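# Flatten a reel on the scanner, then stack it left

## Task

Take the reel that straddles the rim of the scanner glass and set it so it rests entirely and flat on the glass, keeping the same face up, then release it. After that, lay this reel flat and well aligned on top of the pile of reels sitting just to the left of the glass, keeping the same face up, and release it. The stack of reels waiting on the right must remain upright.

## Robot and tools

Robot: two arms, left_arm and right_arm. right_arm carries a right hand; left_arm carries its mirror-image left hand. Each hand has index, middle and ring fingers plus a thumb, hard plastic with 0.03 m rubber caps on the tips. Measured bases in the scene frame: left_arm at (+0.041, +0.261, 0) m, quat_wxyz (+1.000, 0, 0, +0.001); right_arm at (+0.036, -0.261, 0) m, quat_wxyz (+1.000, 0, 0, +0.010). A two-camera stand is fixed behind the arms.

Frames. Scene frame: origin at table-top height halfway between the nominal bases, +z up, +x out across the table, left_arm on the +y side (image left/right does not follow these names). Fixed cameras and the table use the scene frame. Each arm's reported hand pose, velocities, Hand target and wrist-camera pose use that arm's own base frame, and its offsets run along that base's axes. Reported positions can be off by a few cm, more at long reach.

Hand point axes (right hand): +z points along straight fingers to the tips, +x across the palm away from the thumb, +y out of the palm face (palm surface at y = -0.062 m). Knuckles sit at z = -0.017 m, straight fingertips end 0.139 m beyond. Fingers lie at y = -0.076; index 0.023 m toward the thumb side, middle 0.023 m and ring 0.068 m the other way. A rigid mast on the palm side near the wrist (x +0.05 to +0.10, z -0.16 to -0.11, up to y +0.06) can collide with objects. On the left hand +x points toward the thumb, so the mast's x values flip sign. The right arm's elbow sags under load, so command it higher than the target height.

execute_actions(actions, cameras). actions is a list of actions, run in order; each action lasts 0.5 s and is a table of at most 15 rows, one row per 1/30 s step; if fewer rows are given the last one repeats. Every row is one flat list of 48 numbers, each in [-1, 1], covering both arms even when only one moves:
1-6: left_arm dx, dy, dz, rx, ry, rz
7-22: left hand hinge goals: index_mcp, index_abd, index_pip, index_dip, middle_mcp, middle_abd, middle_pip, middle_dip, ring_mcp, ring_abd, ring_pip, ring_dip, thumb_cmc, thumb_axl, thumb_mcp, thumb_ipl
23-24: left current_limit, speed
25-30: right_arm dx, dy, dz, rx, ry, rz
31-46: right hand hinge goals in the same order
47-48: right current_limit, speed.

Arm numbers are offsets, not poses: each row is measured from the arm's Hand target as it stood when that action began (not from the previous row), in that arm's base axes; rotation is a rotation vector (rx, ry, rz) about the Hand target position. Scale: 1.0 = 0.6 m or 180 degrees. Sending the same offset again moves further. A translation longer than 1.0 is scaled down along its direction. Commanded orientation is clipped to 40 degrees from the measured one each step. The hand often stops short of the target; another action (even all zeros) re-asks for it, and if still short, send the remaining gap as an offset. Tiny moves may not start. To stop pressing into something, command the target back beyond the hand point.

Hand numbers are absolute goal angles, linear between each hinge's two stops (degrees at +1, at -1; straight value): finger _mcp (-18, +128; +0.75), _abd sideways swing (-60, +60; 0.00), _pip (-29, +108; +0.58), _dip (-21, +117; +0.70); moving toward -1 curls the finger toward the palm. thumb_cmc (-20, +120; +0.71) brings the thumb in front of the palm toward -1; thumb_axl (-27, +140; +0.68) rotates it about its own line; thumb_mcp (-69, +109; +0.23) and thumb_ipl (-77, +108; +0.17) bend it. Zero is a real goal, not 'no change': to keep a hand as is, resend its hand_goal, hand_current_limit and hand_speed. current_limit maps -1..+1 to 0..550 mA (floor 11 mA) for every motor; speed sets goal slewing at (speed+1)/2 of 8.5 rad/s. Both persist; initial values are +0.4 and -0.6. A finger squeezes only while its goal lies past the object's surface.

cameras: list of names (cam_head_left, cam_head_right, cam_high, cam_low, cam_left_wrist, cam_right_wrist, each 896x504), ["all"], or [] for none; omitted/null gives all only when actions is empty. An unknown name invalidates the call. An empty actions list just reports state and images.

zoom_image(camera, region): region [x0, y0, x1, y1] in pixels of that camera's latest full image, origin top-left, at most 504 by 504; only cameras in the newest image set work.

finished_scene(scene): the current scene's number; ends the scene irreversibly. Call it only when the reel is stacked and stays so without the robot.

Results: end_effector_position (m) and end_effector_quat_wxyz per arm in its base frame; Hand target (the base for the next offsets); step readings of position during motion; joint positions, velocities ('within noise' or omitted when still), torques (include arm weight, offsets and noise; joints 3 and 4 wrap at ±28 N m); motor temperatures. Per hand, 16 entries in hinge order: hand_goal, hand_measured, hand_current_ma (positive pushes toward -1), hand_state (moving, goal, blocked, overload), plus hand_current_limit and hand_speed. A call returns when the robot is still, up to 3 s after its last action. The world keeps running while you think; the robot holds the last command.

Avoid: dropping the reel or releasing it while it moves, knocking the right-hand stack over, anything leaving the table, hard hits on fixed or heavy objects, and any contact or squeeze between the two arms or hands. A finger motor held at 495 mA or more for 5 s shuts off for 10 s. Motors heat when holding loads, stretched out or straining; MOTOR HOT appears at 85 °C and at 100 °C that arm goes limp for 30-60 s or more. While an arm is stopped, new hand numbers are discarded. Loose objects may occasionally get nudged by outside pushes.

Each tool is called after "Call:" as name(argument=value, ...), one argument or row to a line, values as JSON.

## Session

Call:
execute_actions(
  actions=[],
)

Scene clock: 0.00 s.
left_arm: end_effector_position=(+0.4616, +0.2498, +0.2769) hand_goal=(+0.754, +0.000, +0.576, +0.696, +0.754, +0.000, +0.576, +0.696, +0.754, +0.000, +0.576, +0.696, +0.714, +0.678, +0.226, +0.168) hand_measured=(+0.754, +0.000, +0.576, +0.696, +0.754, +0.000, +0.576, +0.696, +0.754, +0.000, +0.576, +0.696, +0.714, +0.678, +0.226, +0.168) hand_current_ma=(+0, +0, +0, +0, +0, +0, +0, +0, +0, +0, +0, +0, +0, +0, +0, +0) hand_state=(goal, goal, goal, goal, goal, goal, goal, goal, goal, goal, goal, goal, goal, goal, goal, goal) hand_current_limit=0.40 hand_speed=-0.60 end_effector_quat_wxyz=(+0.622, +0.365, +0.639, +0.267) | right_arm: end_effector_position=(+0.4240, -0.0713, +0.2810) hand_goal=(+0.754, +0.000, +0.576, +0.696, +0.754, +0.000, +0.576, +0.696, +0.754, +0.000, +0.576, +0.696, +0.714, +0.678, +0.226, +0.168) hand_measured=(+0.754, +0.000, +0.576, +0.696, +0.754, +0.000, +0.576, +0.696, +0.754, +0.000, +0.576, +0.696, +0.714, +0.678, +0.226, +0.168) hand_current_ma=(+0, +0, +0, +0, +0, +0, +0, +0, +0, +0, +0, +0, +0, +0, +0, +0) hand_state=(goal, goal, goal, goal, goal, goal, goal, goal, goal, goal, goal, goal, goal, goal, goal, goal) hand_current_limit=0.40 hand_speed=-0.60 end_effector_quat_wxyz=(-0.164, +0.979, -0.124, +0.002)
Joint positions: left_arm=[0.629 1.329 0.55 0.665 0.74 -0.57] | right_arm=[-0.117 1.549 1.64 -1.656 -0.329 1.706]
Joint velocities: within noise
Joint torques (N m): no reading
Motor temperatures (°C): left_arm=[29 29 37 27 31 26] | right_arm=[28 30 28 29 30 26]
Heat: left arm: hottest elbow 37 °C; right arm: hottest shoulder 30 °C.
Hand target: left_arm +0.4659, +0.2529, +0.2930; +0.627, +0.368, +0.628, +0.278 | right_arm +0.4287, -0.0718, +0.2938; -0.164, +0.979, -0.121, +0.019

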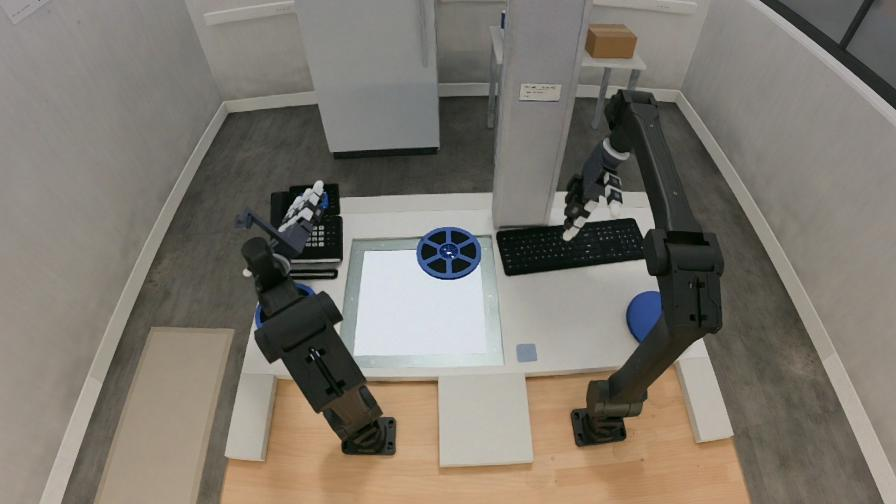

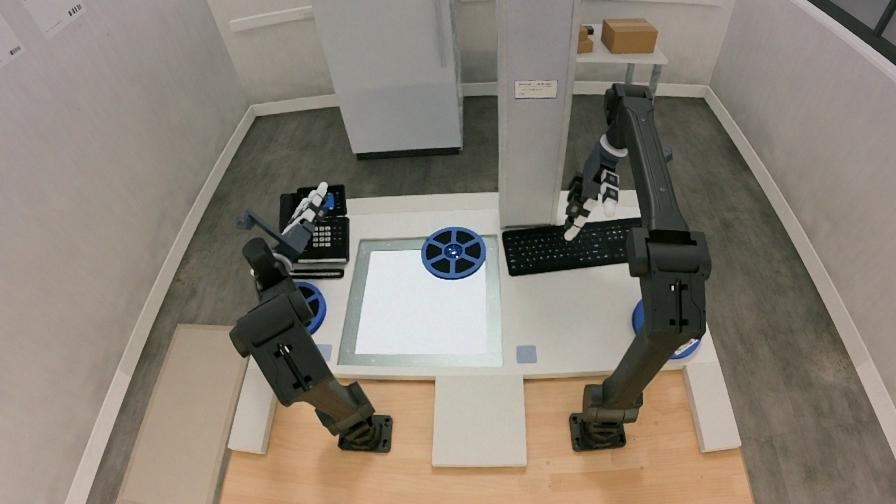

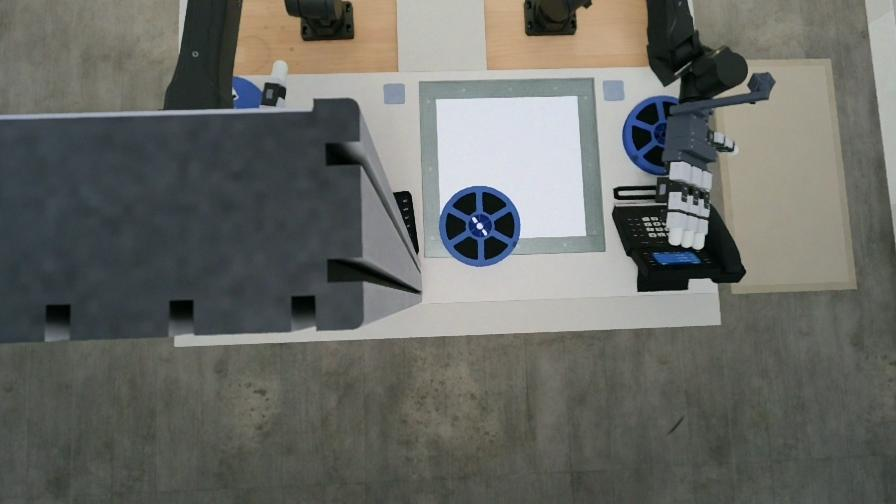

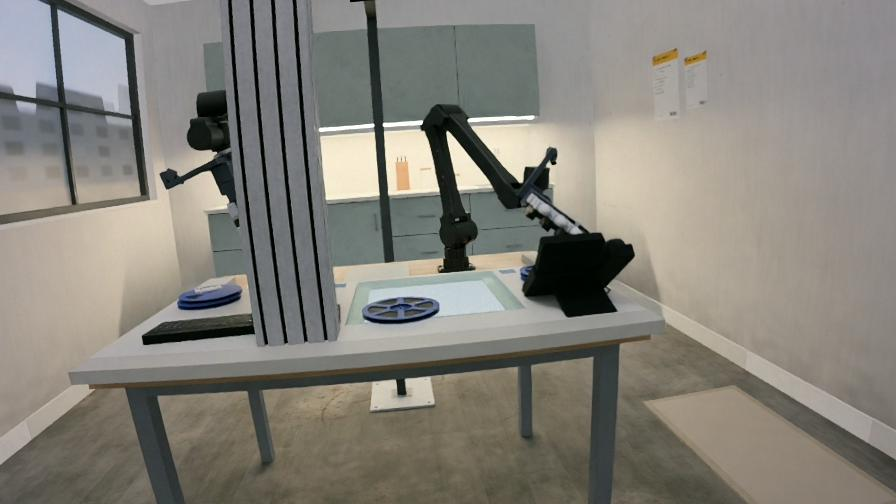

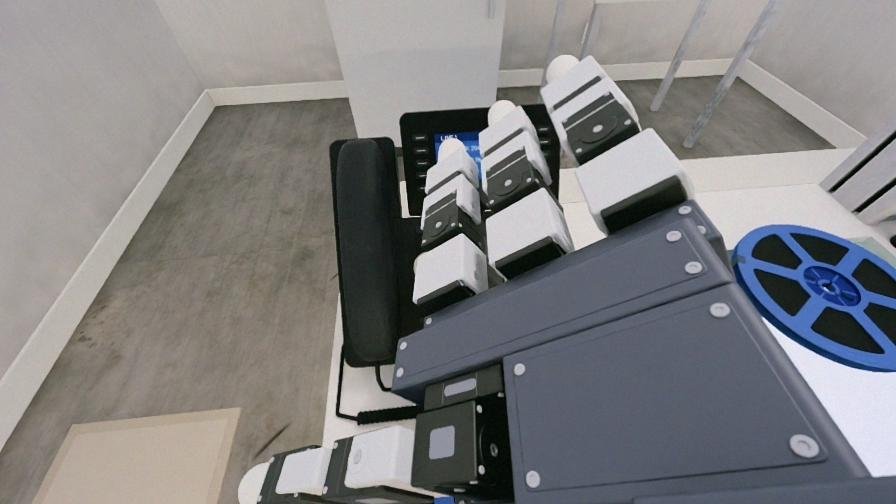

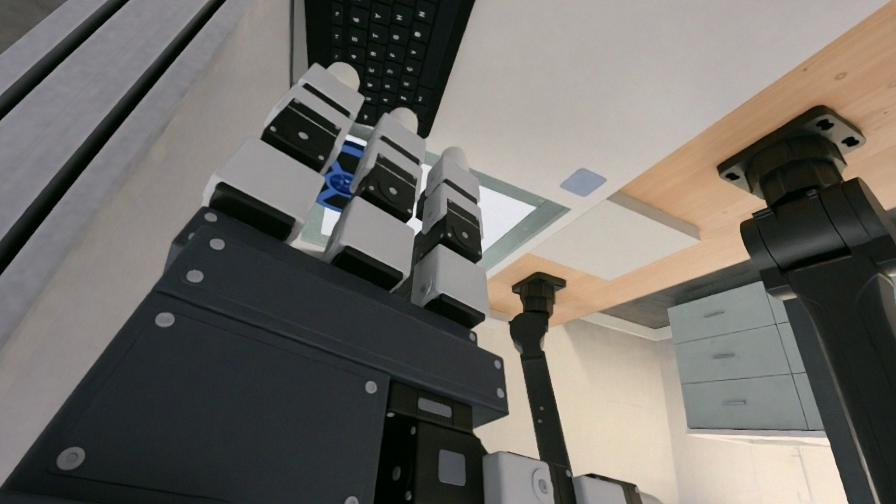

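Call:
execute_actions(
  actions=[
    [[0.0063,-0.06,0.01,-0.0627,0.055,-0.0237,0.959,0,0.65,0.406,0.959,0,0.65,0.406,0.98,0,0.3,0.4,0.714,0.677,0.226,0.168,0.4,-0.6,0,0,0,0,0,0,0.754,0,0.576,0.696,0.754,0,0.576,0.696,0.754,0,0.576,0.696,0.714,0.678,0.226,0.168,0.4,-0.6]],
    [[0.0063,-0.0789,0,-0.0627,0.055,-0.0237,0.959,0,0.65,0.406,0.959,0,0.65,0.406,0.98,0,-0.3,0.2,0.3,0.677,0.3,0.168,0.4,-0.6,0,0,0,0,0,0,0.754,0,0.576,0.696,0.754,0,0.576,0.696,0.754,0,0.576,0.696,0.714,0.678,0.226,0.168,0.4,-0.6]],
    [[0.0063,-0.0789,0,-0.0627,0.055,-0.0237,0.959,0,0.65,0.406,0.959,0,0.65,0.406,0.98,0,-0.883,-0.174,-0.1,0.677,0.449,0.1,0.4,-0.6,0,0,0,0,0,0,0.754,0,0.576,0.696,0.754,0,0.576,0.696,0.754,0,0.576,0.696,0.714,0.678,0.226,0.168,0.4,-0.6]],
  ],
  cameras=["cam_high"],
)

Call:
zoom_image(
  camera="cam_high",
  region=[580, 70, 760, 300],
)

Scene clock: 54.33 s.
left_arm: end_effector_position=(+0.4658, +0.1158, +0.2663) hand_goal=(+0.960, +0.000, +0.650, +0.406, +0.960, +0.000, +0.650, +0.406, +0.980, +0.000, -0.882, -0.174, -0.100, +0.678, +0.450, +0.100) hand_measured=(+0.960, +0.004, +0.648, +0.408, +0.960, +0.004, +0.650, +0.408, +0.982, +0.004, -0.878, -0.172, -0.086, +0.678, +0.444, +0.102) hand_current_ma=(+0, +0, +0, +0, +0, +0, +0, +0, +0, +0, +1, +0, +4, +0, -2, +0) hand_state=(goal, goal, goal, goal, goal, goal, goal, goal, goal, goal, goal, goal, goal, goal, goal, goal) hand_current_limit=0.40 hand_speed=-0.60 end_effector_quat_wxyz=(+0.539, +0.294, +0.784, -0.099) | right_arm: end_effector_position=(+0.4240, -0.0713, +0.2810) hand_goal=(+0.754, +0.000, +0.576, +0.696, +0.754, +0.000, +0.576, +0.696, +0.754, +0.000, +0.576, +0.696, +0.714, +0.678, +0.226, +0.168) hand_measured=(+0.752, +0.000, +0.576, +0.696, +0.752, +0.000, +0.576, +0.696, +0.752, +0.000, +0.576, +0.696, +0.714, +0.678, +0.224, +0.168) hand_current_ma=(-1, +0, +0, +0, -1, +0, +0, +0, -1, +0, +0, +0, +0, +0, -1, +0) hand_state=(goal, goal, goal, goal, goal, goal, goal, goal, goal, goal, goal, goal, goal, goal, goal, goal) hand_current_limit=0.40 hand_speed=-0.60 end_effector_quat_wxyz=(-0.164, +0.979, -0.124, +0.002)
Joint positions: left_arm=[0.4 1.027 0.753 -0.364 0.833 -0.892] | right_arm=[-0.117 1.549 1.64 -1.656 -0.329 1.706]
Joint torques (N m): left_arm=[0.67 -2.84 13.63 0.94 0.36 0] | right_arm=[0.5 -13.22 10.82 0.39 -0.36 -0.07]
Heat: left arm: hottest elbow 41 °C; right arm: hottest shoulder 32 °C.
Hand target: left_arm +0.4772, +0.1222, +0.2989; +0.553, +0.296, +0.774, -0.086 | right_arm +0.4287, -0.0718, +0.2938; -0.164, +0.979, -0.121, +0.019
Off the commanded pose: left_arm 0.035 m, 2 deg | right_arm 0.014 m, 2 deg.
Step readings (end_effector_position of left_arm | right_arm):
0: (+0.4616, +0.2498, +0.2769) | (+0.4240, -0.0713, +0.2810)
1: (+0.4628, +0.2475, +0.2727) | (+0.4240, -0.0713, +0.2810)
2: (+0.4626, +0.2452, +0.2653) | (+0.4240, -0.0713, +0.2810)
4: (+0.4604, +0.2274, +0.2646) | (+0.4240, -0.0713, +0.2810)
8: (+0.4560, +0.2060, +0.2808) | (+0.4240, -0.0713, +0.2810)
15: (+0.4575, +0.2079, +0.2745) | (+0.4240, -0.0713, +0.2810)
16: (+0.4578, +0.2061, +0.2697) | (+0.4240, -0.0713, +0.2810)
17: (+0.4574, +0.2006, +0.2609) | (+0.4240, -0.0713, +0.2810)
19: (+0.4566, +0.1778, +0.2548) | (+0.4240, -0.0713, +0.2810)
23: (+0.4589, +0.1579, +0.2650) | (+0.4240, -0.0713, +0.2810)
30: (+0.4616, +0.1609, +0.2724) | (+0.4240, -0.0713, +0.2810)
31: (+0.4610, +0.1578, +0.2685) | (+0.4240, -0.0713, +0.2810)
32: (+0.4597, +0.1508, +0.2611) | (+0.4240, -0.0713, +0.2810)
34: (+0.4608, +0.1298, +0.2565) | (+0.4240, -0.0713, +0.2810)
38: (+0.4656, +0.1146, +0.2641) | (+0.4240, -0.0713, +0.2810)
45: (+0.4661, +0.1158, +0.2669) | (+0.4240, -0.0713, +0.2810)
Images, in order (width x height): cam_high 896x504.

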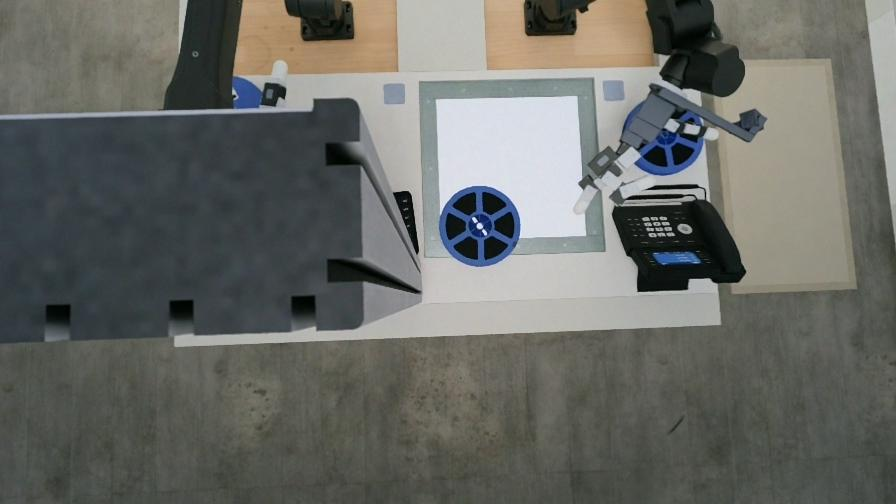

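Scaled by 2.191.

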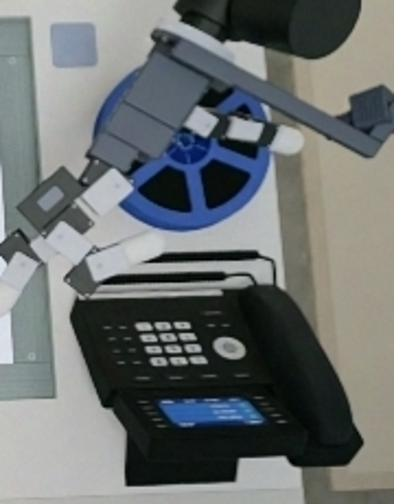

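Call:
execute_actions(
  actions=[
    [[0.0063,-0.0789,0,-0.0418,0.0686,-0.0128,0.959,0,0.65,0.406,0.959,0,0.65,0.406,0.98,0,-0.883,-0.174,-0.35,0.677,0.449,0.059,0.4,-0.6,0,0,0,0,0,0,0.754,0,0.576,0.696,0.754,0,0.576,0.696,0.754,0,0.576,0.696,0.714,0.678,0.226,0.168,0.4,-0.6]],
    [[0.0063,-0.0789,0,-0.0418,0.0686,-0.0128,0.959,0,0.65,0.406,0.959,0,0.65,0.406,0.98,0,-0.883,-0.174,-0.571,0.677,0.449,0.059,0.4,-0.6,0,0,0,0,0,0,0.754,0,0.576,0.696,0.754,0,0.576,0.696,0.754,0,0.576,0.696,0.714,0.678,0.226,0.168,0.4,-0.6]],
    [[0.0063,-0.0789,0,-0.0418,0.0686,-0.0128,0.959,0,0.65,0.406,0.959,0,0.65,0.406,0.98,0,-0.883,-0.174,-0.571,0.677,0.449,0.059,0.4,-0.6,0,0,0,0,0,0,0.754,0,0.576,0.696,0.754,0,0.576,0.696,0.754,0,0.576,0.696,0.714,0.678,0.226,0.168,0.4,-0.6]],
    [[0.0063,-0.0789,-0.04,-0.0143,0.0816,-0.005,0.959,0,0.65,0.406,0.959,0,0.65,0.406,0.98,0,-0.883,-0.174,-0.571,0.677,0.449,0.059,0.4,-0.6,0,0,0,0,0,0,0.754,0,0.576,0.696,0.754,0,0.576,0.696,0.754,0,0.576,0.696,0.714,0.678,0.226,0.168,0.4,-0.6]],
    [[0.0063,-0.0789,-0.05,-0.0143,0.0816,-0.005,0.959,0,0.65,0.406,0.959,0,0.65,0.406,0.98,0,-0.883,-0.174,-0.571,0.677,0.449,0.059,0.4,-0.6,0,0,0,0,0,0,0.754,0,0.576,0.696,0.754,0,0.576,0.696,0.754,0,0.576,0.696,0.714,0.678,0.226,0.168,0.4,-0.6]],
  ],
  cameras=["cam_high","cam_head_left"],
)

Scene clock: 65.40 s.
left_arm: end_effector_position=(+0.4842, -0.1162, +0.2170) hand_goal=(+0.960, +0.000, +0.650, +0.406, +0.960, +0.000, +0.650, +0.406, +0.980, +0.000, -0.882, -0.174, -0.570, +0.678, +0.450, +0.060) hand_measured=(+0.950, +0.004, +0.648, +0.408, +0.950, +0.004, +0.648, +0.408, +0.976, +0.002, -0.880, -0.172, -0.568, +0.678, +0.446, +0.062) hand_current_ma=(-2, +0, +0, +0, -2, +0, +0, +0, -1, +0, +0, +0, +0, +0, +0, +0) hand_state=(goal, goal, goal, goal, goal, goal, goal, goal, goal, goal, goal, goal, goal, goal, goal, goal) hand_current_limit=0.40 hand_speed=-0.60 end_effector_quat_wxyz=(+0.071, +0.085, +0.895, -0.433) | right_arm: end_effector_position=(+0.4240, -0.0713, +0.2810) hand_goal=(+0.754, +0.000, +0.576, +0.696, +0.754, +0.000, +0.576, +0.696, +0.754, +0.000, +0.576, +0.696, +0.714, +0.678, +0.226, +0.168) hand_measured=(+0.752, +0.000, +0.576, +0.696, +0.752, +0.000, +0.576, +0.696, +0.752, +0.000, +0.576, +0.696, +0.714, +0.678, +0.224, +0.168) hand_current_ma=(-1, +0, +0, +0, -1, +0, +0, +0, -1, +0, +0, +0, +0, +0, -1, +0) hand_state=(goal, goal, goal, goal, goal, goal, goal, goal, goal, goal, goal, goal, goal, goal, goal, goal) hand_current_limit=0.40 hand_speed=-0.60 end_effector_quat_wxyz=(-0.164, +0.979, -0.124, +0.002)
Joint positions: left_arm=[-0.069 1.566 1.452 -1.284 0.897 -1.533] | right_arm=[-0.117 1.549 1.64 -1.656 -0.329 1.706]
Joint torques (N m): left_arm=[0.56 -9.93 12.36 -0.06 0.81 -0.07] | right_arm=[0.5 -13.22 10.81 0.39 -0.36 -0.07]
Motor temperatures (°C): left_arm=[29 30 44 27 31 26] | right_arm=[28 32 32 29 30 26]
Heat: left arm: hottest elbow 44 °C; right arm: hottest shoulder 32 °C.
Hand target: left_arm +0.4961, -0.1145, +0.2452; +0.095, +0.089, +0.892, -0.433 | right_arm +0.4287, -0.0718, +0.2938; -0.164, +0.979, -0.121, +0.019
Off the commanded pose: left_arm 0.030 m, 3 deg | right_arm 0.014 m, 2 deg.
Step readings (end_effector_position of left_arm | right_arm):
0: (+0.4658, +0.1158, +0.2662) | (+0.4240, -0.0713, +0.2810)
1: (+0.4644, +0.1145, +0.2637) | (+0.4240, -0.0713, +0.2810)
2: (+0.4608, +0.1085, +0.2574) | (+0.4240, -0.0713, +0.2810)
4: (+0.4614, +0.0873, +0.2585) | (+0.4240, -0.0713, +0.2810)
8: (+0.4693, +0.0673, +0.2758) | (+0.4240, -0.0713, +0.2810)
15: (+0.4701, +0.0686, +0.2750) | (+0.4240, -0.0713, +0.2810)
16: (+0.4683, +0.0662, +0.2722) | (+0.4240, -0.0713, +0.2810)
17: (+0.4647, +0.0592, +0.2675) | (+0.4240, -0.0713, +0.2810)
19: (+0.4672, +0.0402, +0.2674) | (+0.4240, -0.0713, +0.2810)
23: (+0.4759, +0.0228, +0.2737) | (+0.4240, -0.0713, +0.2810)
30: (+0.4729, +0.0229, +0.2715) | (+0.4240, -0.0713, +0.2810)
31: (+0.4708, +0.0194, +0.2706) | (+0.4240, -0.0713, +0.2810)
32: (+0.4672, +0.0111, +0.2694) | (+0.4240, -0.0713, +0.2810)
34: (+0.4721, -0.0063, +0.2732) | (+0.4240, -0.0713, +0.2810)
38: (+0.4817, -0.0225, +0.2764) | (+0.4240, -0.0713, +0.2810)
45: (+0.4774, -0.0227, +0.2725) | (+0.4240, -0.0713, +0.2810)
46: (+0.4755, -0.0243, +0.2705) | (+0.4240, -0.0713, +0.2810)
47: (+0.4734, -0.0287, +0.2695) | (+0.4240, -0.0713, +0.2810)
49: (+0.4794, -0.0472, +0.2676) | (+0.4240, -0.0713, +0.2810)
53: (+0.4853, -0.0713, +0.2519) | (+0.4240, -0.0713, +0.2810)
60: (+0.4812, -0.0709, +0.2447) | (+0.4240, -0.0713, +0.2810)
61: (+0.4795, -0.0731, +0.2439) | (+0.4240, -0.0713, +0.2810)
62: (+0.4776, -0.0787, +0.2447) | (+0.4240, -0.0713, +0.2810)
64: (+0.4846, -0.0948, +0.2432) | (+0.4240, -0.0713, +0.2810)
68: (+0.4888, -0.1156, +0.2242) | (+0.4240, -0.0713, +0.2810)
75: (+0.4845, -0.1162, +0.2170) | (+0.4240, -0.0713, +0.2810)
Images, in order (width x height): cam_head_left 896x504, cam_high 896x504.

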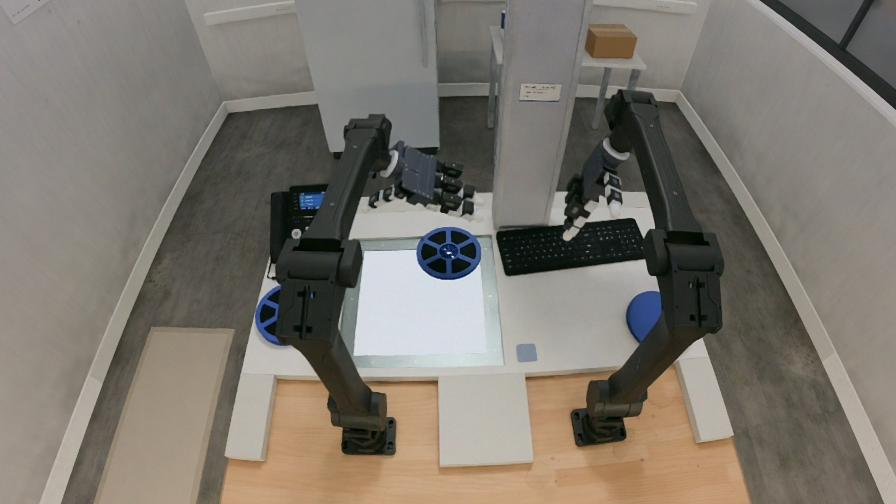

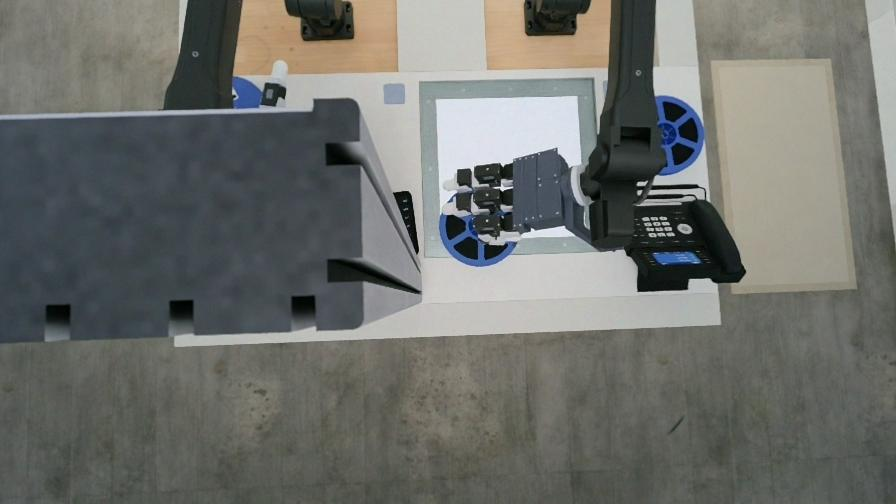

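Call:
execute_actions(
  actions=[
    [[0.003,-0.0789,-0.06,-0.0143,0.0816,-0.005,0.959,0,0.65,0.406,0.959,0,0.65,0.406,0.98,0,-0.883,-0.174,-0.571,0.677,0.449,0.059,0.4,-0.6,0,0,0,0,0,0,0.754,0,0.576,0.696,0.754,0,0.576,0.696,0.754,0,0.576,0.696,0.714,0.678,0.226,0.168,0.4,-0.6]],
    [[0,-0.0275,-0.08,0,0,0,0.959,0,0.65,0.406,0.959,0,0.65,0.406,0.98,0,-0.883,-0.174,-0.571,0.677,0.449,0.059,0.4,-0.6,0,0,0,0,0,0,0.754,0,0.576,0.696,0.754,0,0.576,0.696,0.754,0,0.576,0.696,0.714,0.678,0.226,0.168,0.4,-0.6]],
    [[0,0,-0.08,0,0,0,0.959,0,0.65,0.406,0.959,0,0.65,0.406,0.98,0,-0.883,-0.174,-0.571,0.677,0.449,0.059,0.4,-0.6,0,0,0,0,0,0,0.754,0,0.576,0.696,0.754,0,0.576,0.696,0.754,0,0.576,0.696,0.714,0.678,0.226,0.168,0.4,-0.6]],
  ],
  cameras=["cam_high","cam_head_left","cam_low"],
)

Call:
zoom_image(
  camera="cam_high",
  region=[410, 130, 590, 280],
)

Call:
zoom_image(
  camera="cam_head_left",
  region=[360, 170, 530, 300],
)

Call:
zoom_image(
  camera="cam_low",
  region=[330, 220, 510, 340],
)

Scene clock: 73.83 s.
left_arm: end_effector_position=(+0.4957, -0.1738, +0.1074) hand_goal=(+0.960, +0.000, +0.650, +0.406, +0.960, +0.000, +0.650, +0.406, +0.980, +0.000, -0.882, -0.174, -0.570, +0.678, +0.450, +0.060) hand_measured=(+0.950, +0.002, +0.648, +0.408, +0.948, +0.002, +0.648, +0.408, +0.974, +0.002, -0.880, -0.172, -0.570, +0.678, +0.446, +0.062) hand_current_ma=(-3, +0, +0, +0, -3, +0, +0, +0, -1, +0, +0, +0, +0, +0, +0, +0) hand_state=(goal, goal, goal, goal, goal, goal, goal, goal, goal, goal, goal, goal, goal, goal, goal, goal) hand_current_limit=0.40 hand_speed=-0.60 end_effector_quat_wxyz=(-0.028, +0.035, +0.887, -0.460) | right_arm: end_effector_position=(+0.4240, -0.0713, +0.2810) hand_goal=(+0.754, +0.000, +0.576, +0.696, +0.754, +0.000, +0.576, +0.696, +0.754, +0.000, +0.576, +0.696, +0.714, +0.678, +0.226, +0.168) hand_measured=(+0.752, +0.000, +0.576, +0.696, +0.752, +0.000, +0.576, +0.696, +0.752, +0.000, +0.576, +0.696, +0.714, +0.678, +0.224, +0.168) hand_current_ma=(-1, +0, +0, +0, -1, +0, +0, +0, -1, +0, +0, +0, +0, +0, -1, +0) hand_state=(goal, goal, goal, goal, goal, goal, goal, goal, goal, goal, goal, goal, goal, goal, goal, goal) hand_current_limit=0.40 hand_speed=-0.60 end_effector_quat_wxyz=(-0.164, +0.979, -0.124, +0.002)
Joint positions: left_arm=[-0.155 1.795 1.436 -1.131 0.955 -1.689] | right_arm=[-0.117 1.549 1.64 -1.656 -0.329 1.706]
Joint torques (N m): left_arm=[-0.73 -12.04 8.01 0.44 0.86 -0.08] | right_arm=[0.56 -13.22 10.82 0.39 -0.36 -0.07]
Heat: left arm: hottest elbow 46 °C; right arm: hottest elbow 33 °C.
Hand target: left_arm +0.4979, -0.1783, +0.1131; -0.021, +0.038, +0.886, -0.461 | right_arm +0.4287, -0.0718, +0.2938; -0.164, +0.979, -0.121, +0.019
Off the commanded pose: left_arm 0.007 m, 1 deg | right_arm 0.014 m, 2 deg.
Step readings (end_effector_position of left_arm | right_arm):
0: (+0.4841, -0.1162, +0.2170) | (+0.4240, -0.0713, +0.2810)
1: (+0.4824, -0.1196, +0.2167) | (+0.4240, -0.0713, +0.2810)
2: (+0.4814, -0.1266, +0.2192) | (+0.4240, -0.0713, +0.2810)
4: (+0.4891, -0.1413, +0.2163) | (+0.4240, -0.0713, +0.2810)
8: (+0.4904, -0.1605, +0.1911) | (+0.4240, -0.0713, +0.2810)
15: (+0.4858, -0.1618, +0.1818) | (+0.4240, -0.0713, +0.2810)
16: (+0.4874, -0.1630, +0.1803) | (+0.4240, -0.0713, +0.2810)
17: (+0.4934, -0.1651, +0.1774) | (+0.4240, -0.0713, +0.2810)
19: (+0.4988, -0.1686, +0.1710) | (+0.4240, -0.0713, +0.2810)
23: (+0.4981, -0.1727, +0.1643) | (+0.4240, -0.0713, +0.2810)
30: (+0.4979, -0.1742, +0.1642) | (+0.4240, -0.0713, +0.2810)
31: (+0.4986, -0.1747, +0.1610) | (+0.4240, -0.0713, +0.2810)
32: (+0.5016, -0.1757, +0.1560) | (+0.4240, -0.0713, +0.2810)
34: (+0.4999, -0.1749, +0.1411) | (+0.4240, -0.0713, +0.2810)
38: (+0.4948, -0.1735, +0.1141) | (+0.4240, -0.0713, +0.2810)
45: (+0.4958, -0.1737, +0.1074) | (+0.4240, -0.0713, +0.2810)
Images, in order (width x height): cam_head_left 896x504, cam_high 896x504, cam_low 896x504.

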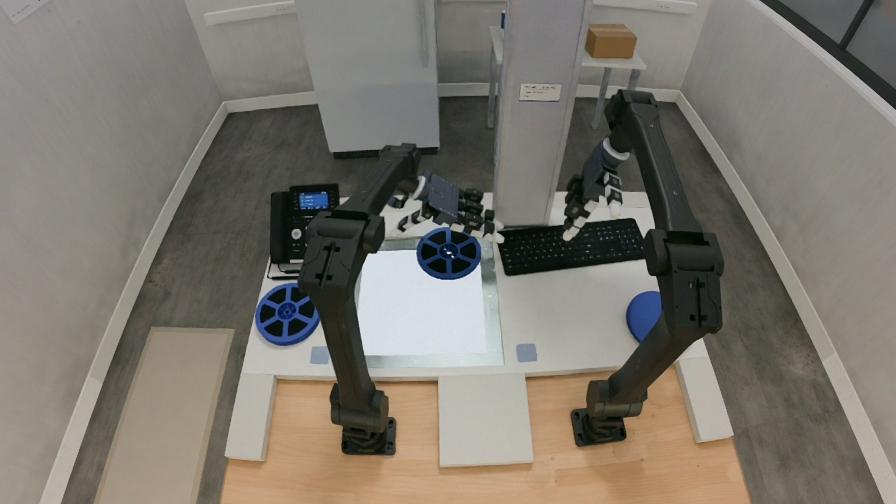

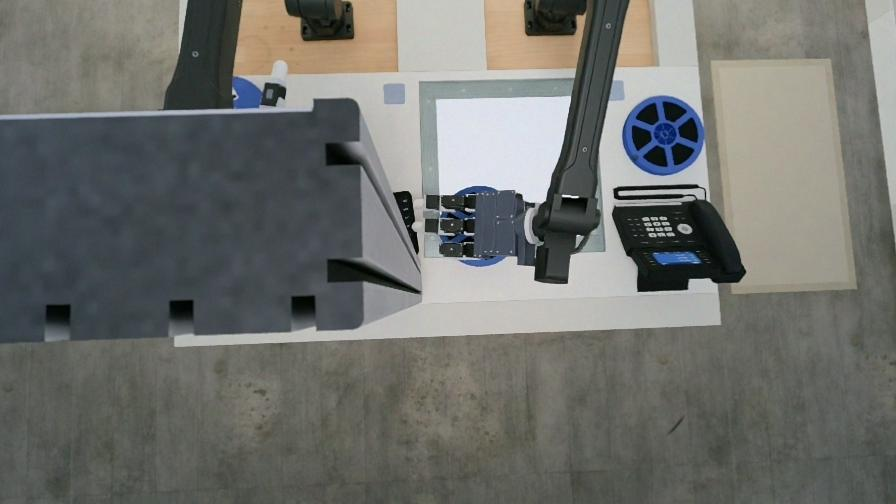

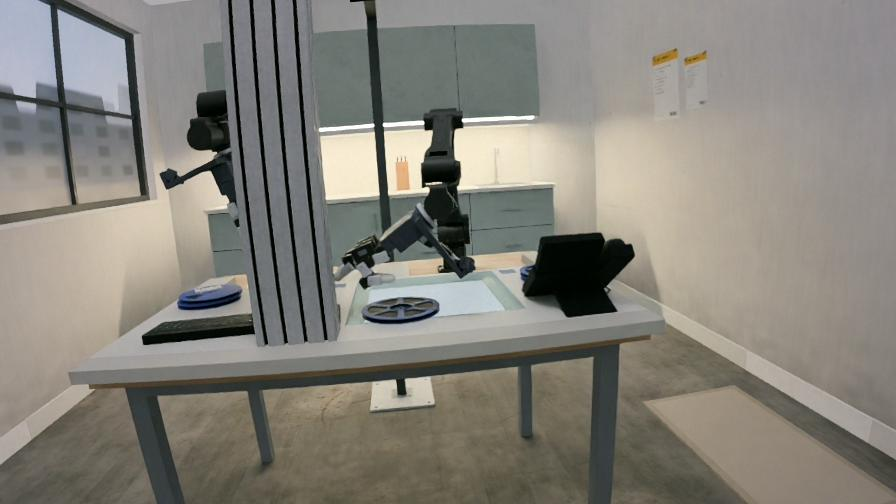

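Scaled by 2.800.

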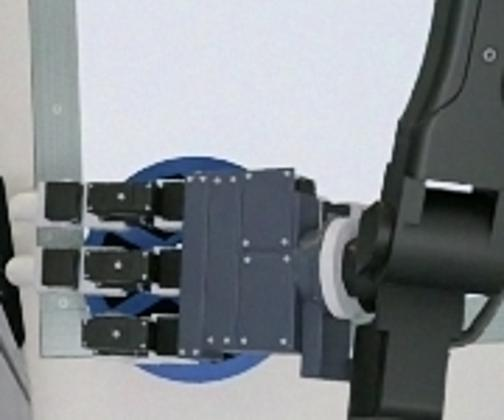

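Scaled by 2.965.

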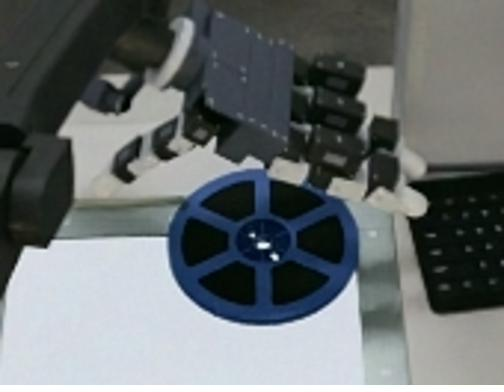

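Scaled by 2.800.

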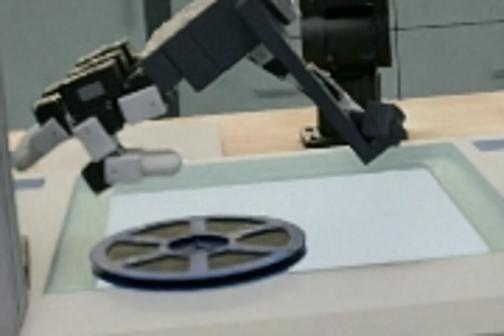

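Call:
execute_actions(
  actions=[
    [[-0.007,-0.003,-0.07,0,0,0,0.959,0,0.65,0.406,0.959,0,0.65,0.406,0.98,0,-0.883,-0.174,-0.571,0.677,0.449,0.059,0.4,-0.6,0,0,0,0,0,0,0.754,0,0.576,0.696,0.754,0,0.576,0.696,0.754,0,0.576,0.696,0.714,0.678,0.226,0.168,0.4,-0.6]],
  ],
  cameras=["cam_high","cam_head_left","cam_low"],
)

Call:
zoom_image(
  camera="cam_high",
  region=[410, 130, 590, 280],
)

Call:
zoom_image(
  camera="cam_head_left",
  region=[360, 170, 530, 300],
)

Call:
zoom_image(
  camera="cam_low",
  region=[330, 220, 510, 340],
)

Scene clock: 81.83 s.
left_arm: end_effector_position=(+0.4929, -0.1740, +0.0698) hand_goal=(+0.960, +0.000, +0.650, +0.406, +0.960, +0.000, +0.650, +0.406, +0.980, +0.000, -0.882, -0.174, -0.570, +0.678, +0.450, +0.060) hand_measured=(+0.950, +0.002, +0.648, +0.408, +0.948, +0.002, +0.648, +0.408, +0.974, +0.002, -0.880, -0.172, -0.570, +0.678, +0.448, +0.062) hand_current_ma=(-3, +0, +0, +0, -3, +0, +0, +0, -1, +0, +0, +0, +0, +0, +0, +0) hand_state=(goal, goal, goal, goal, goal, goal, goal, goal, goal, goal, goal, goal, goal, goal, goal, goal) hand_current_limit=0.40 hand_speed=-0.60 end_effector_quat_wxyz=(-0.023, +0.035, +0.887, -0.460) | right_arm: end_effector_position=(+0.4240, -0.0713, +0.2810) hand_goal=(+0.754, +0.000, +0.576, +0.696, +0.754, +0.000, +0.576, +0.696, +0.754, +0.000, +0.576, +0.696, +0.714, +0.678, +0.226, +0.168) hand_measured=(+0.752, +0.000, +0.576, +0.696, +0.752, +0.000, +0.576, +0.696, +0.752, +0.000, +0.576, +0.696, +0.714, +0.678, +0.224, +0.168) hand_current_ma=(-1, +0, +0, +0, -1, +0, +0, +0, -1, +0, +0, +0, +0, +0, -1, +0) hand_state=(goal, goal, goal, goal, goal, goal, goal, goal, goal, goal, goal, goal, goal, goal, goal, goal) hand_current_limit=0.40 hand_speed=-0.60 end_effector_quat_wxyz=(-0.164, +0.979, -0.124, +0.002)
Joint positions: left_arm=[-0.156 1.82 1.365 -1.02 0.955 -1.697] | right_arm=[-0.117 1.549 1.64 -1.656 -0.329 1.706]
Joint torques (N m): left_arm=[-0.62 -11.4 7.6 0.61 0.83 -0.08] | right_arm=[0.56 -13.22 10.8 0.39 -0.36 -0.07]
Heat: left arm: hottest elbow 46 °C; right arm: hottest shoulder 33 °C.
Hand target: left_arm +0.4936, -0.1800, +0.0709; -0.022, +0.038, +0.886, -0.461 | right_arm +0.4287, -0.0718, +0.2938; -0.164, +0.979, -0.121, +0.019
Off the commanded pose: left_arm 0.006 m, 0 deg | right_arm 0.014 m, 2 deg.
Step readings (end_effector_position of left_arm | right_arm):
0: (+0.4957, -0.1738, +0.1074) | (+0.4240, -0.0713, +0.2810)
1: (+0.4963, -0.1741, +0.1049) | (+0.4240, -0.0713, +0.2810)
2: (+0.4993, -0.1752, +0.1009) | (+0.4240, -0.0713, +0.2810)
4: (+0.4982, -0.1747, +0.0901) | (+0.4240, -0.0713, +0.2810)
8: (+0.4921, -0.1739, +0.0730) | (+0.4240, -0.0713, +0.2810)
15: (+0.4929, -0.1740, +0.0698) | (+0.4240, -0.0713, +0.2810)
Images, in order (width x height): cam_head_left 896x504, cam_high 896x504, cam_low 896x504.

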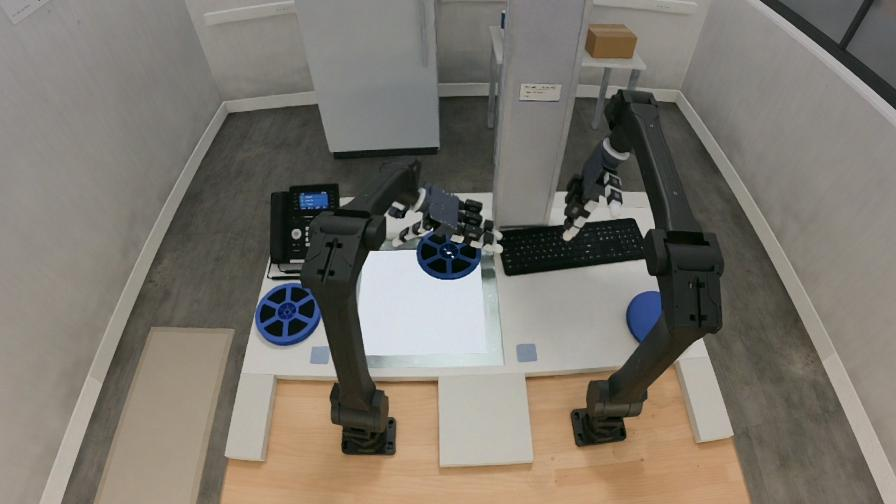

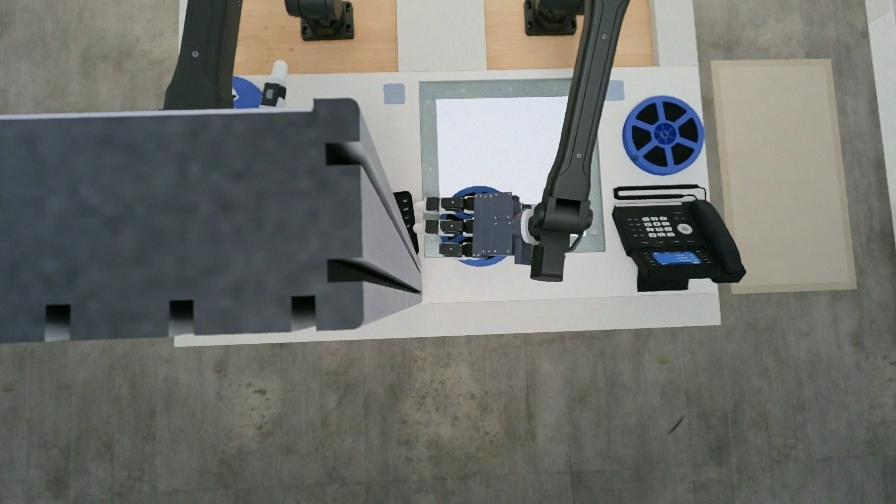

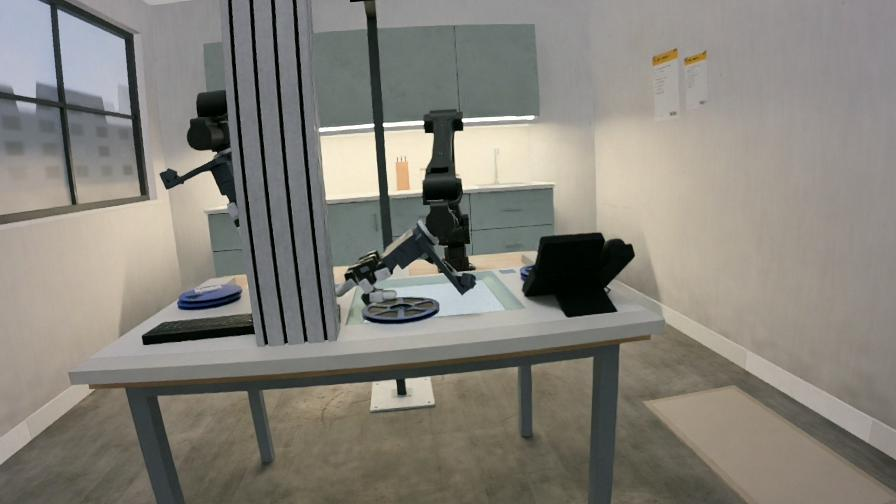

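Scaled by 2.800.

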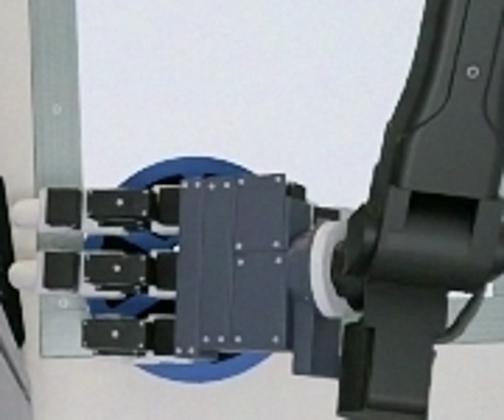

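Scaled by 2.965.

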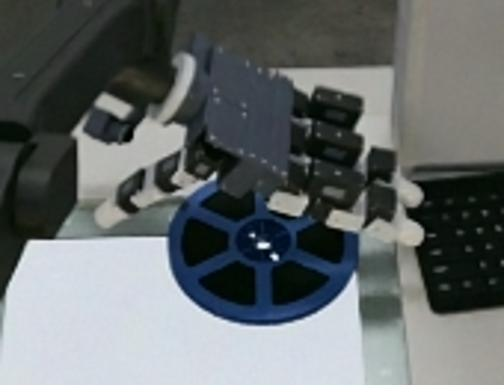

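Scaled by 2.800.

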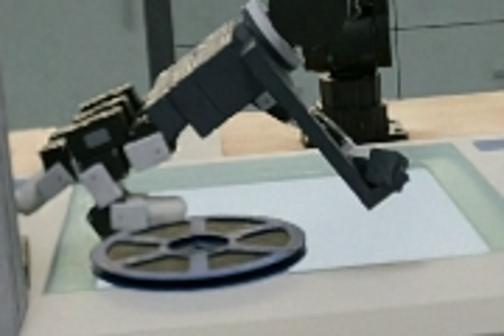

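Call:
execute_actions(
  actions=[
    [[0,-0.004,-0.035,0,0,0,0.97,0,0.5,0.2,0.97,0,0.5,0.2,0.98,0,-0.883,-0.174,-0.571,0.677,0.35,0.059,0.4,-0.6,0,0,0,0,0,0,0.754,0,0.576,0.696,0.754,0,0.576,0.696,0.754,0,0.576,0.696,0.714,0.678,0.226,0.168,0.4,-0.6]],
    [[0,0,0,0,0,0,0.97,0,0.38,0,0.97,0,0.38,0,0.98,0,-0.883,-0.174,-0.571,0.677,0.22,0.059,0.2,-0.6,0,0,0,0,0,0,0.754,0,0.576,0.696,0.754,0,0.576,0.696,0.754,0,0.576,0.696,0.714,0.678,0.226,0.168,0.4,-0.6]],
  ],
  cameras=["cam_head_left","cam_low","cam_left_wrist"],
)

Call:
zoom_image(
  camera="cam_head_left",
  region=[360, 170, 530, 300],
)

Call:
zoom_image(
  camera="cam_low",
  region=[330, 220, 510, 340],
)

Scene clock: 92.53 s.
left_arm: end_effector_position=(+0.4953, -0.1770, +0.0544) hand_goal=(+0.970, +0.000, +0.380, +0.000, +0.970, +0.000, +0.380, +0.000, +0.980, +0.000, -0.882, -0.174, -0.570, +0.678, +0.220, +0.060) hand_measured=(+0.952, +0.002, +0.380, +0.002, +0.950, +0.002, +0.380, +0.002, +0.974, +0.002, -0.880, -0.172, -0.570, +0.678, +0.220, +0.062) hand_current_ma=(-6, +0, +0, +0, -9, +0, +0, +0, -1, +0, +0, +0, +0, +0, +0, +0) hand_state=(goal, goal, goal, goal, goal, goal, goal, goal, goal, goal, goal, goal, goal, goal, goal, goal) hand_current_limit=0.20 hand_speed=-0.60 end_effector_quat_wxyz=(-0.017, +0.038, +0.886, -0.462) | right_arm: end_effector_position=(+0.4240, -0.0713, +0.2810) hand_goal=(+0.754, +0.000, +0.576, +0.696, +0.754, +0.000, +0.576, +0.696, +0.754, +0.000, +0.576, +0.696, +0.714, +0.678, +0.226, +0.168) hand_measured=(+0.752, +0.000, +0.576, +0.696, +0.752, +0.000, +0.576, +0.696, +0.752, +0.000, +0.576, +0.696, +0.714, +0.678, +0.224, +0.168) hand_current_ma=(-1, +0, +0, +0, -1, +0, +0, +0, -1, +0, +0, +0, +0, +0, -1, +0) hand_state=(goal, goal, goal, goal, goal, goal, goal, goal, goal, goal, goal, goal, goal, goal, goal, goal) hand_current_limit=0.40 hand_speed=-0.60 end_effector_quat_wxyz=(-0.164, +0.979, -0.124, +0.002)
Joint positions: left_arm=[-0.161 1.837 1.344 -0.964 0.956 -1.705] | right_arm=[-0.117 1.549 1.64 -1.656 -0.329 1.706]
Joint torques (N m): left_arm=[-0.56 -11.11 7.05 0.68 0.83 -0.06] | right_arm=[0.5 -13.16 10.82 0.4 -0.36 -0.07]
Heat: left arm: hottest elbow 45 °C; right arm: hottest elbow 34 °C.
Hand target: left_arm +0.4936, -0.1826, +0.0500; -0.022, +0.038, +0.886, -0.461 | right_arm +0.4287, -0.0718, +0.2938; -0.164, +0.979, -0.121, +0.019
Off the commanded pose: left_arm 0.007 m, 0 deg | right_arm 0.014 m, 2 deg.
Step readings (end_effector_position of left_arm | right_arm):
0: (+0.4929, -0.1740, +0.0698) | (+0.4240, -0.0713, +0.2810)
1: (+0.4934, -0.1744, +0.0689) | (+0.4240, -0.0713, +0.2810)
2: (+0.4958, -0.1752, +0.0674) | (+0.4240, -0.0713, +0.2810)
4: (+0.4974, -0.1759, +0.0634) | (+0.4240, -0.0713, +0.2810)
8: (+0.4958, -0.1767, +0.0561) | (+0.4240, -0.0713, +0.2810)
15: (+0.4953, -0.1770, +0.0544) | (+0.4240, -0.0713, +0.2810)
16: (+0.4953, -0.1770, +0.0544) | (+0.4240, -0.0713, +0.2810)
17: (+0.4953, -0.1770, +0.0544) | (+0.4240, -0.0713, +0.2810)
19: (+0.4953, -0.1770, +0.0544) | (+0.4240, -0.0713, +0.2810)
23: (+0.4953, -0.1770, +0.0544) | (+0.4240, -0.0713, +0.2810)
30: (+0.4953, -0.1770, +0.0544) | (+0.4240, -0.0713, +0.2810)
Images, in order (width x height): cam_head_left 896x504, cam_low 896x504, cam_left_wrist 896x504.

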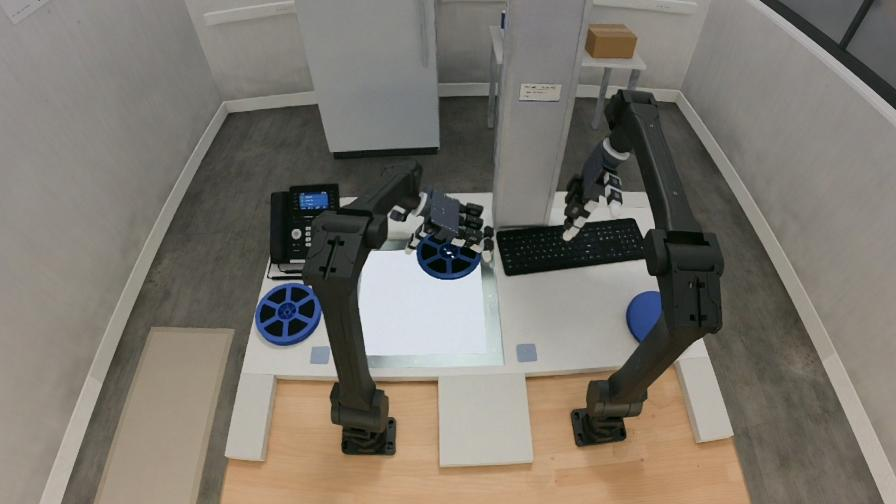

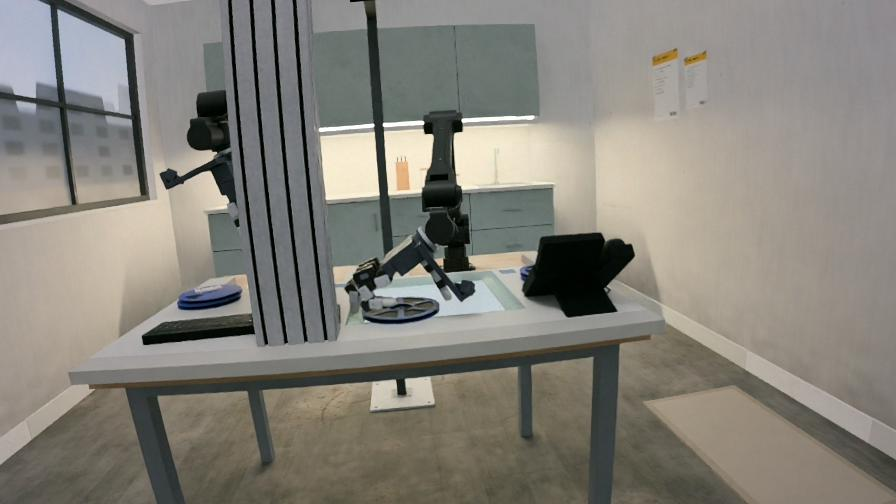

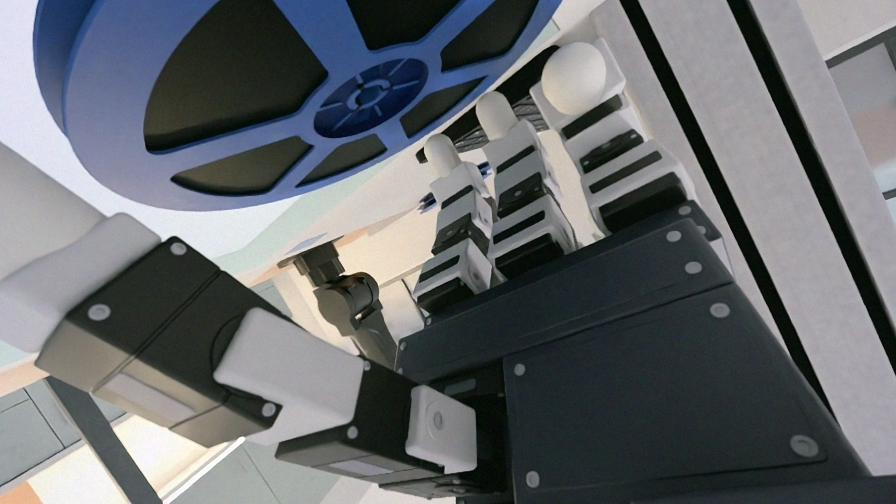

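Scaled by 2.965.

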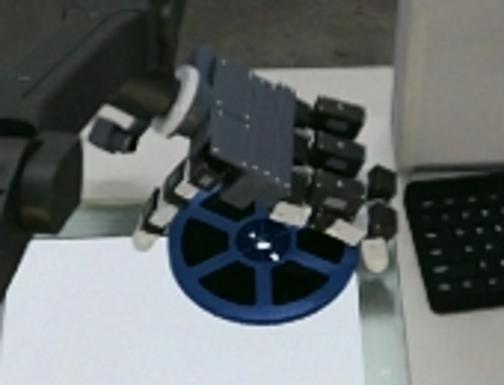

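Scaled by 2.800.

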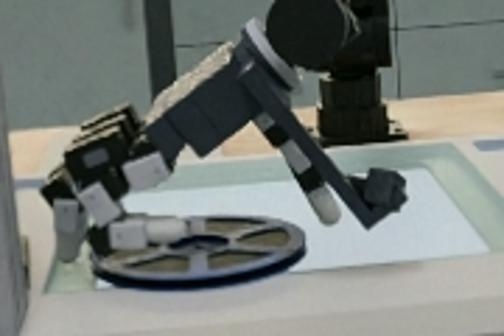

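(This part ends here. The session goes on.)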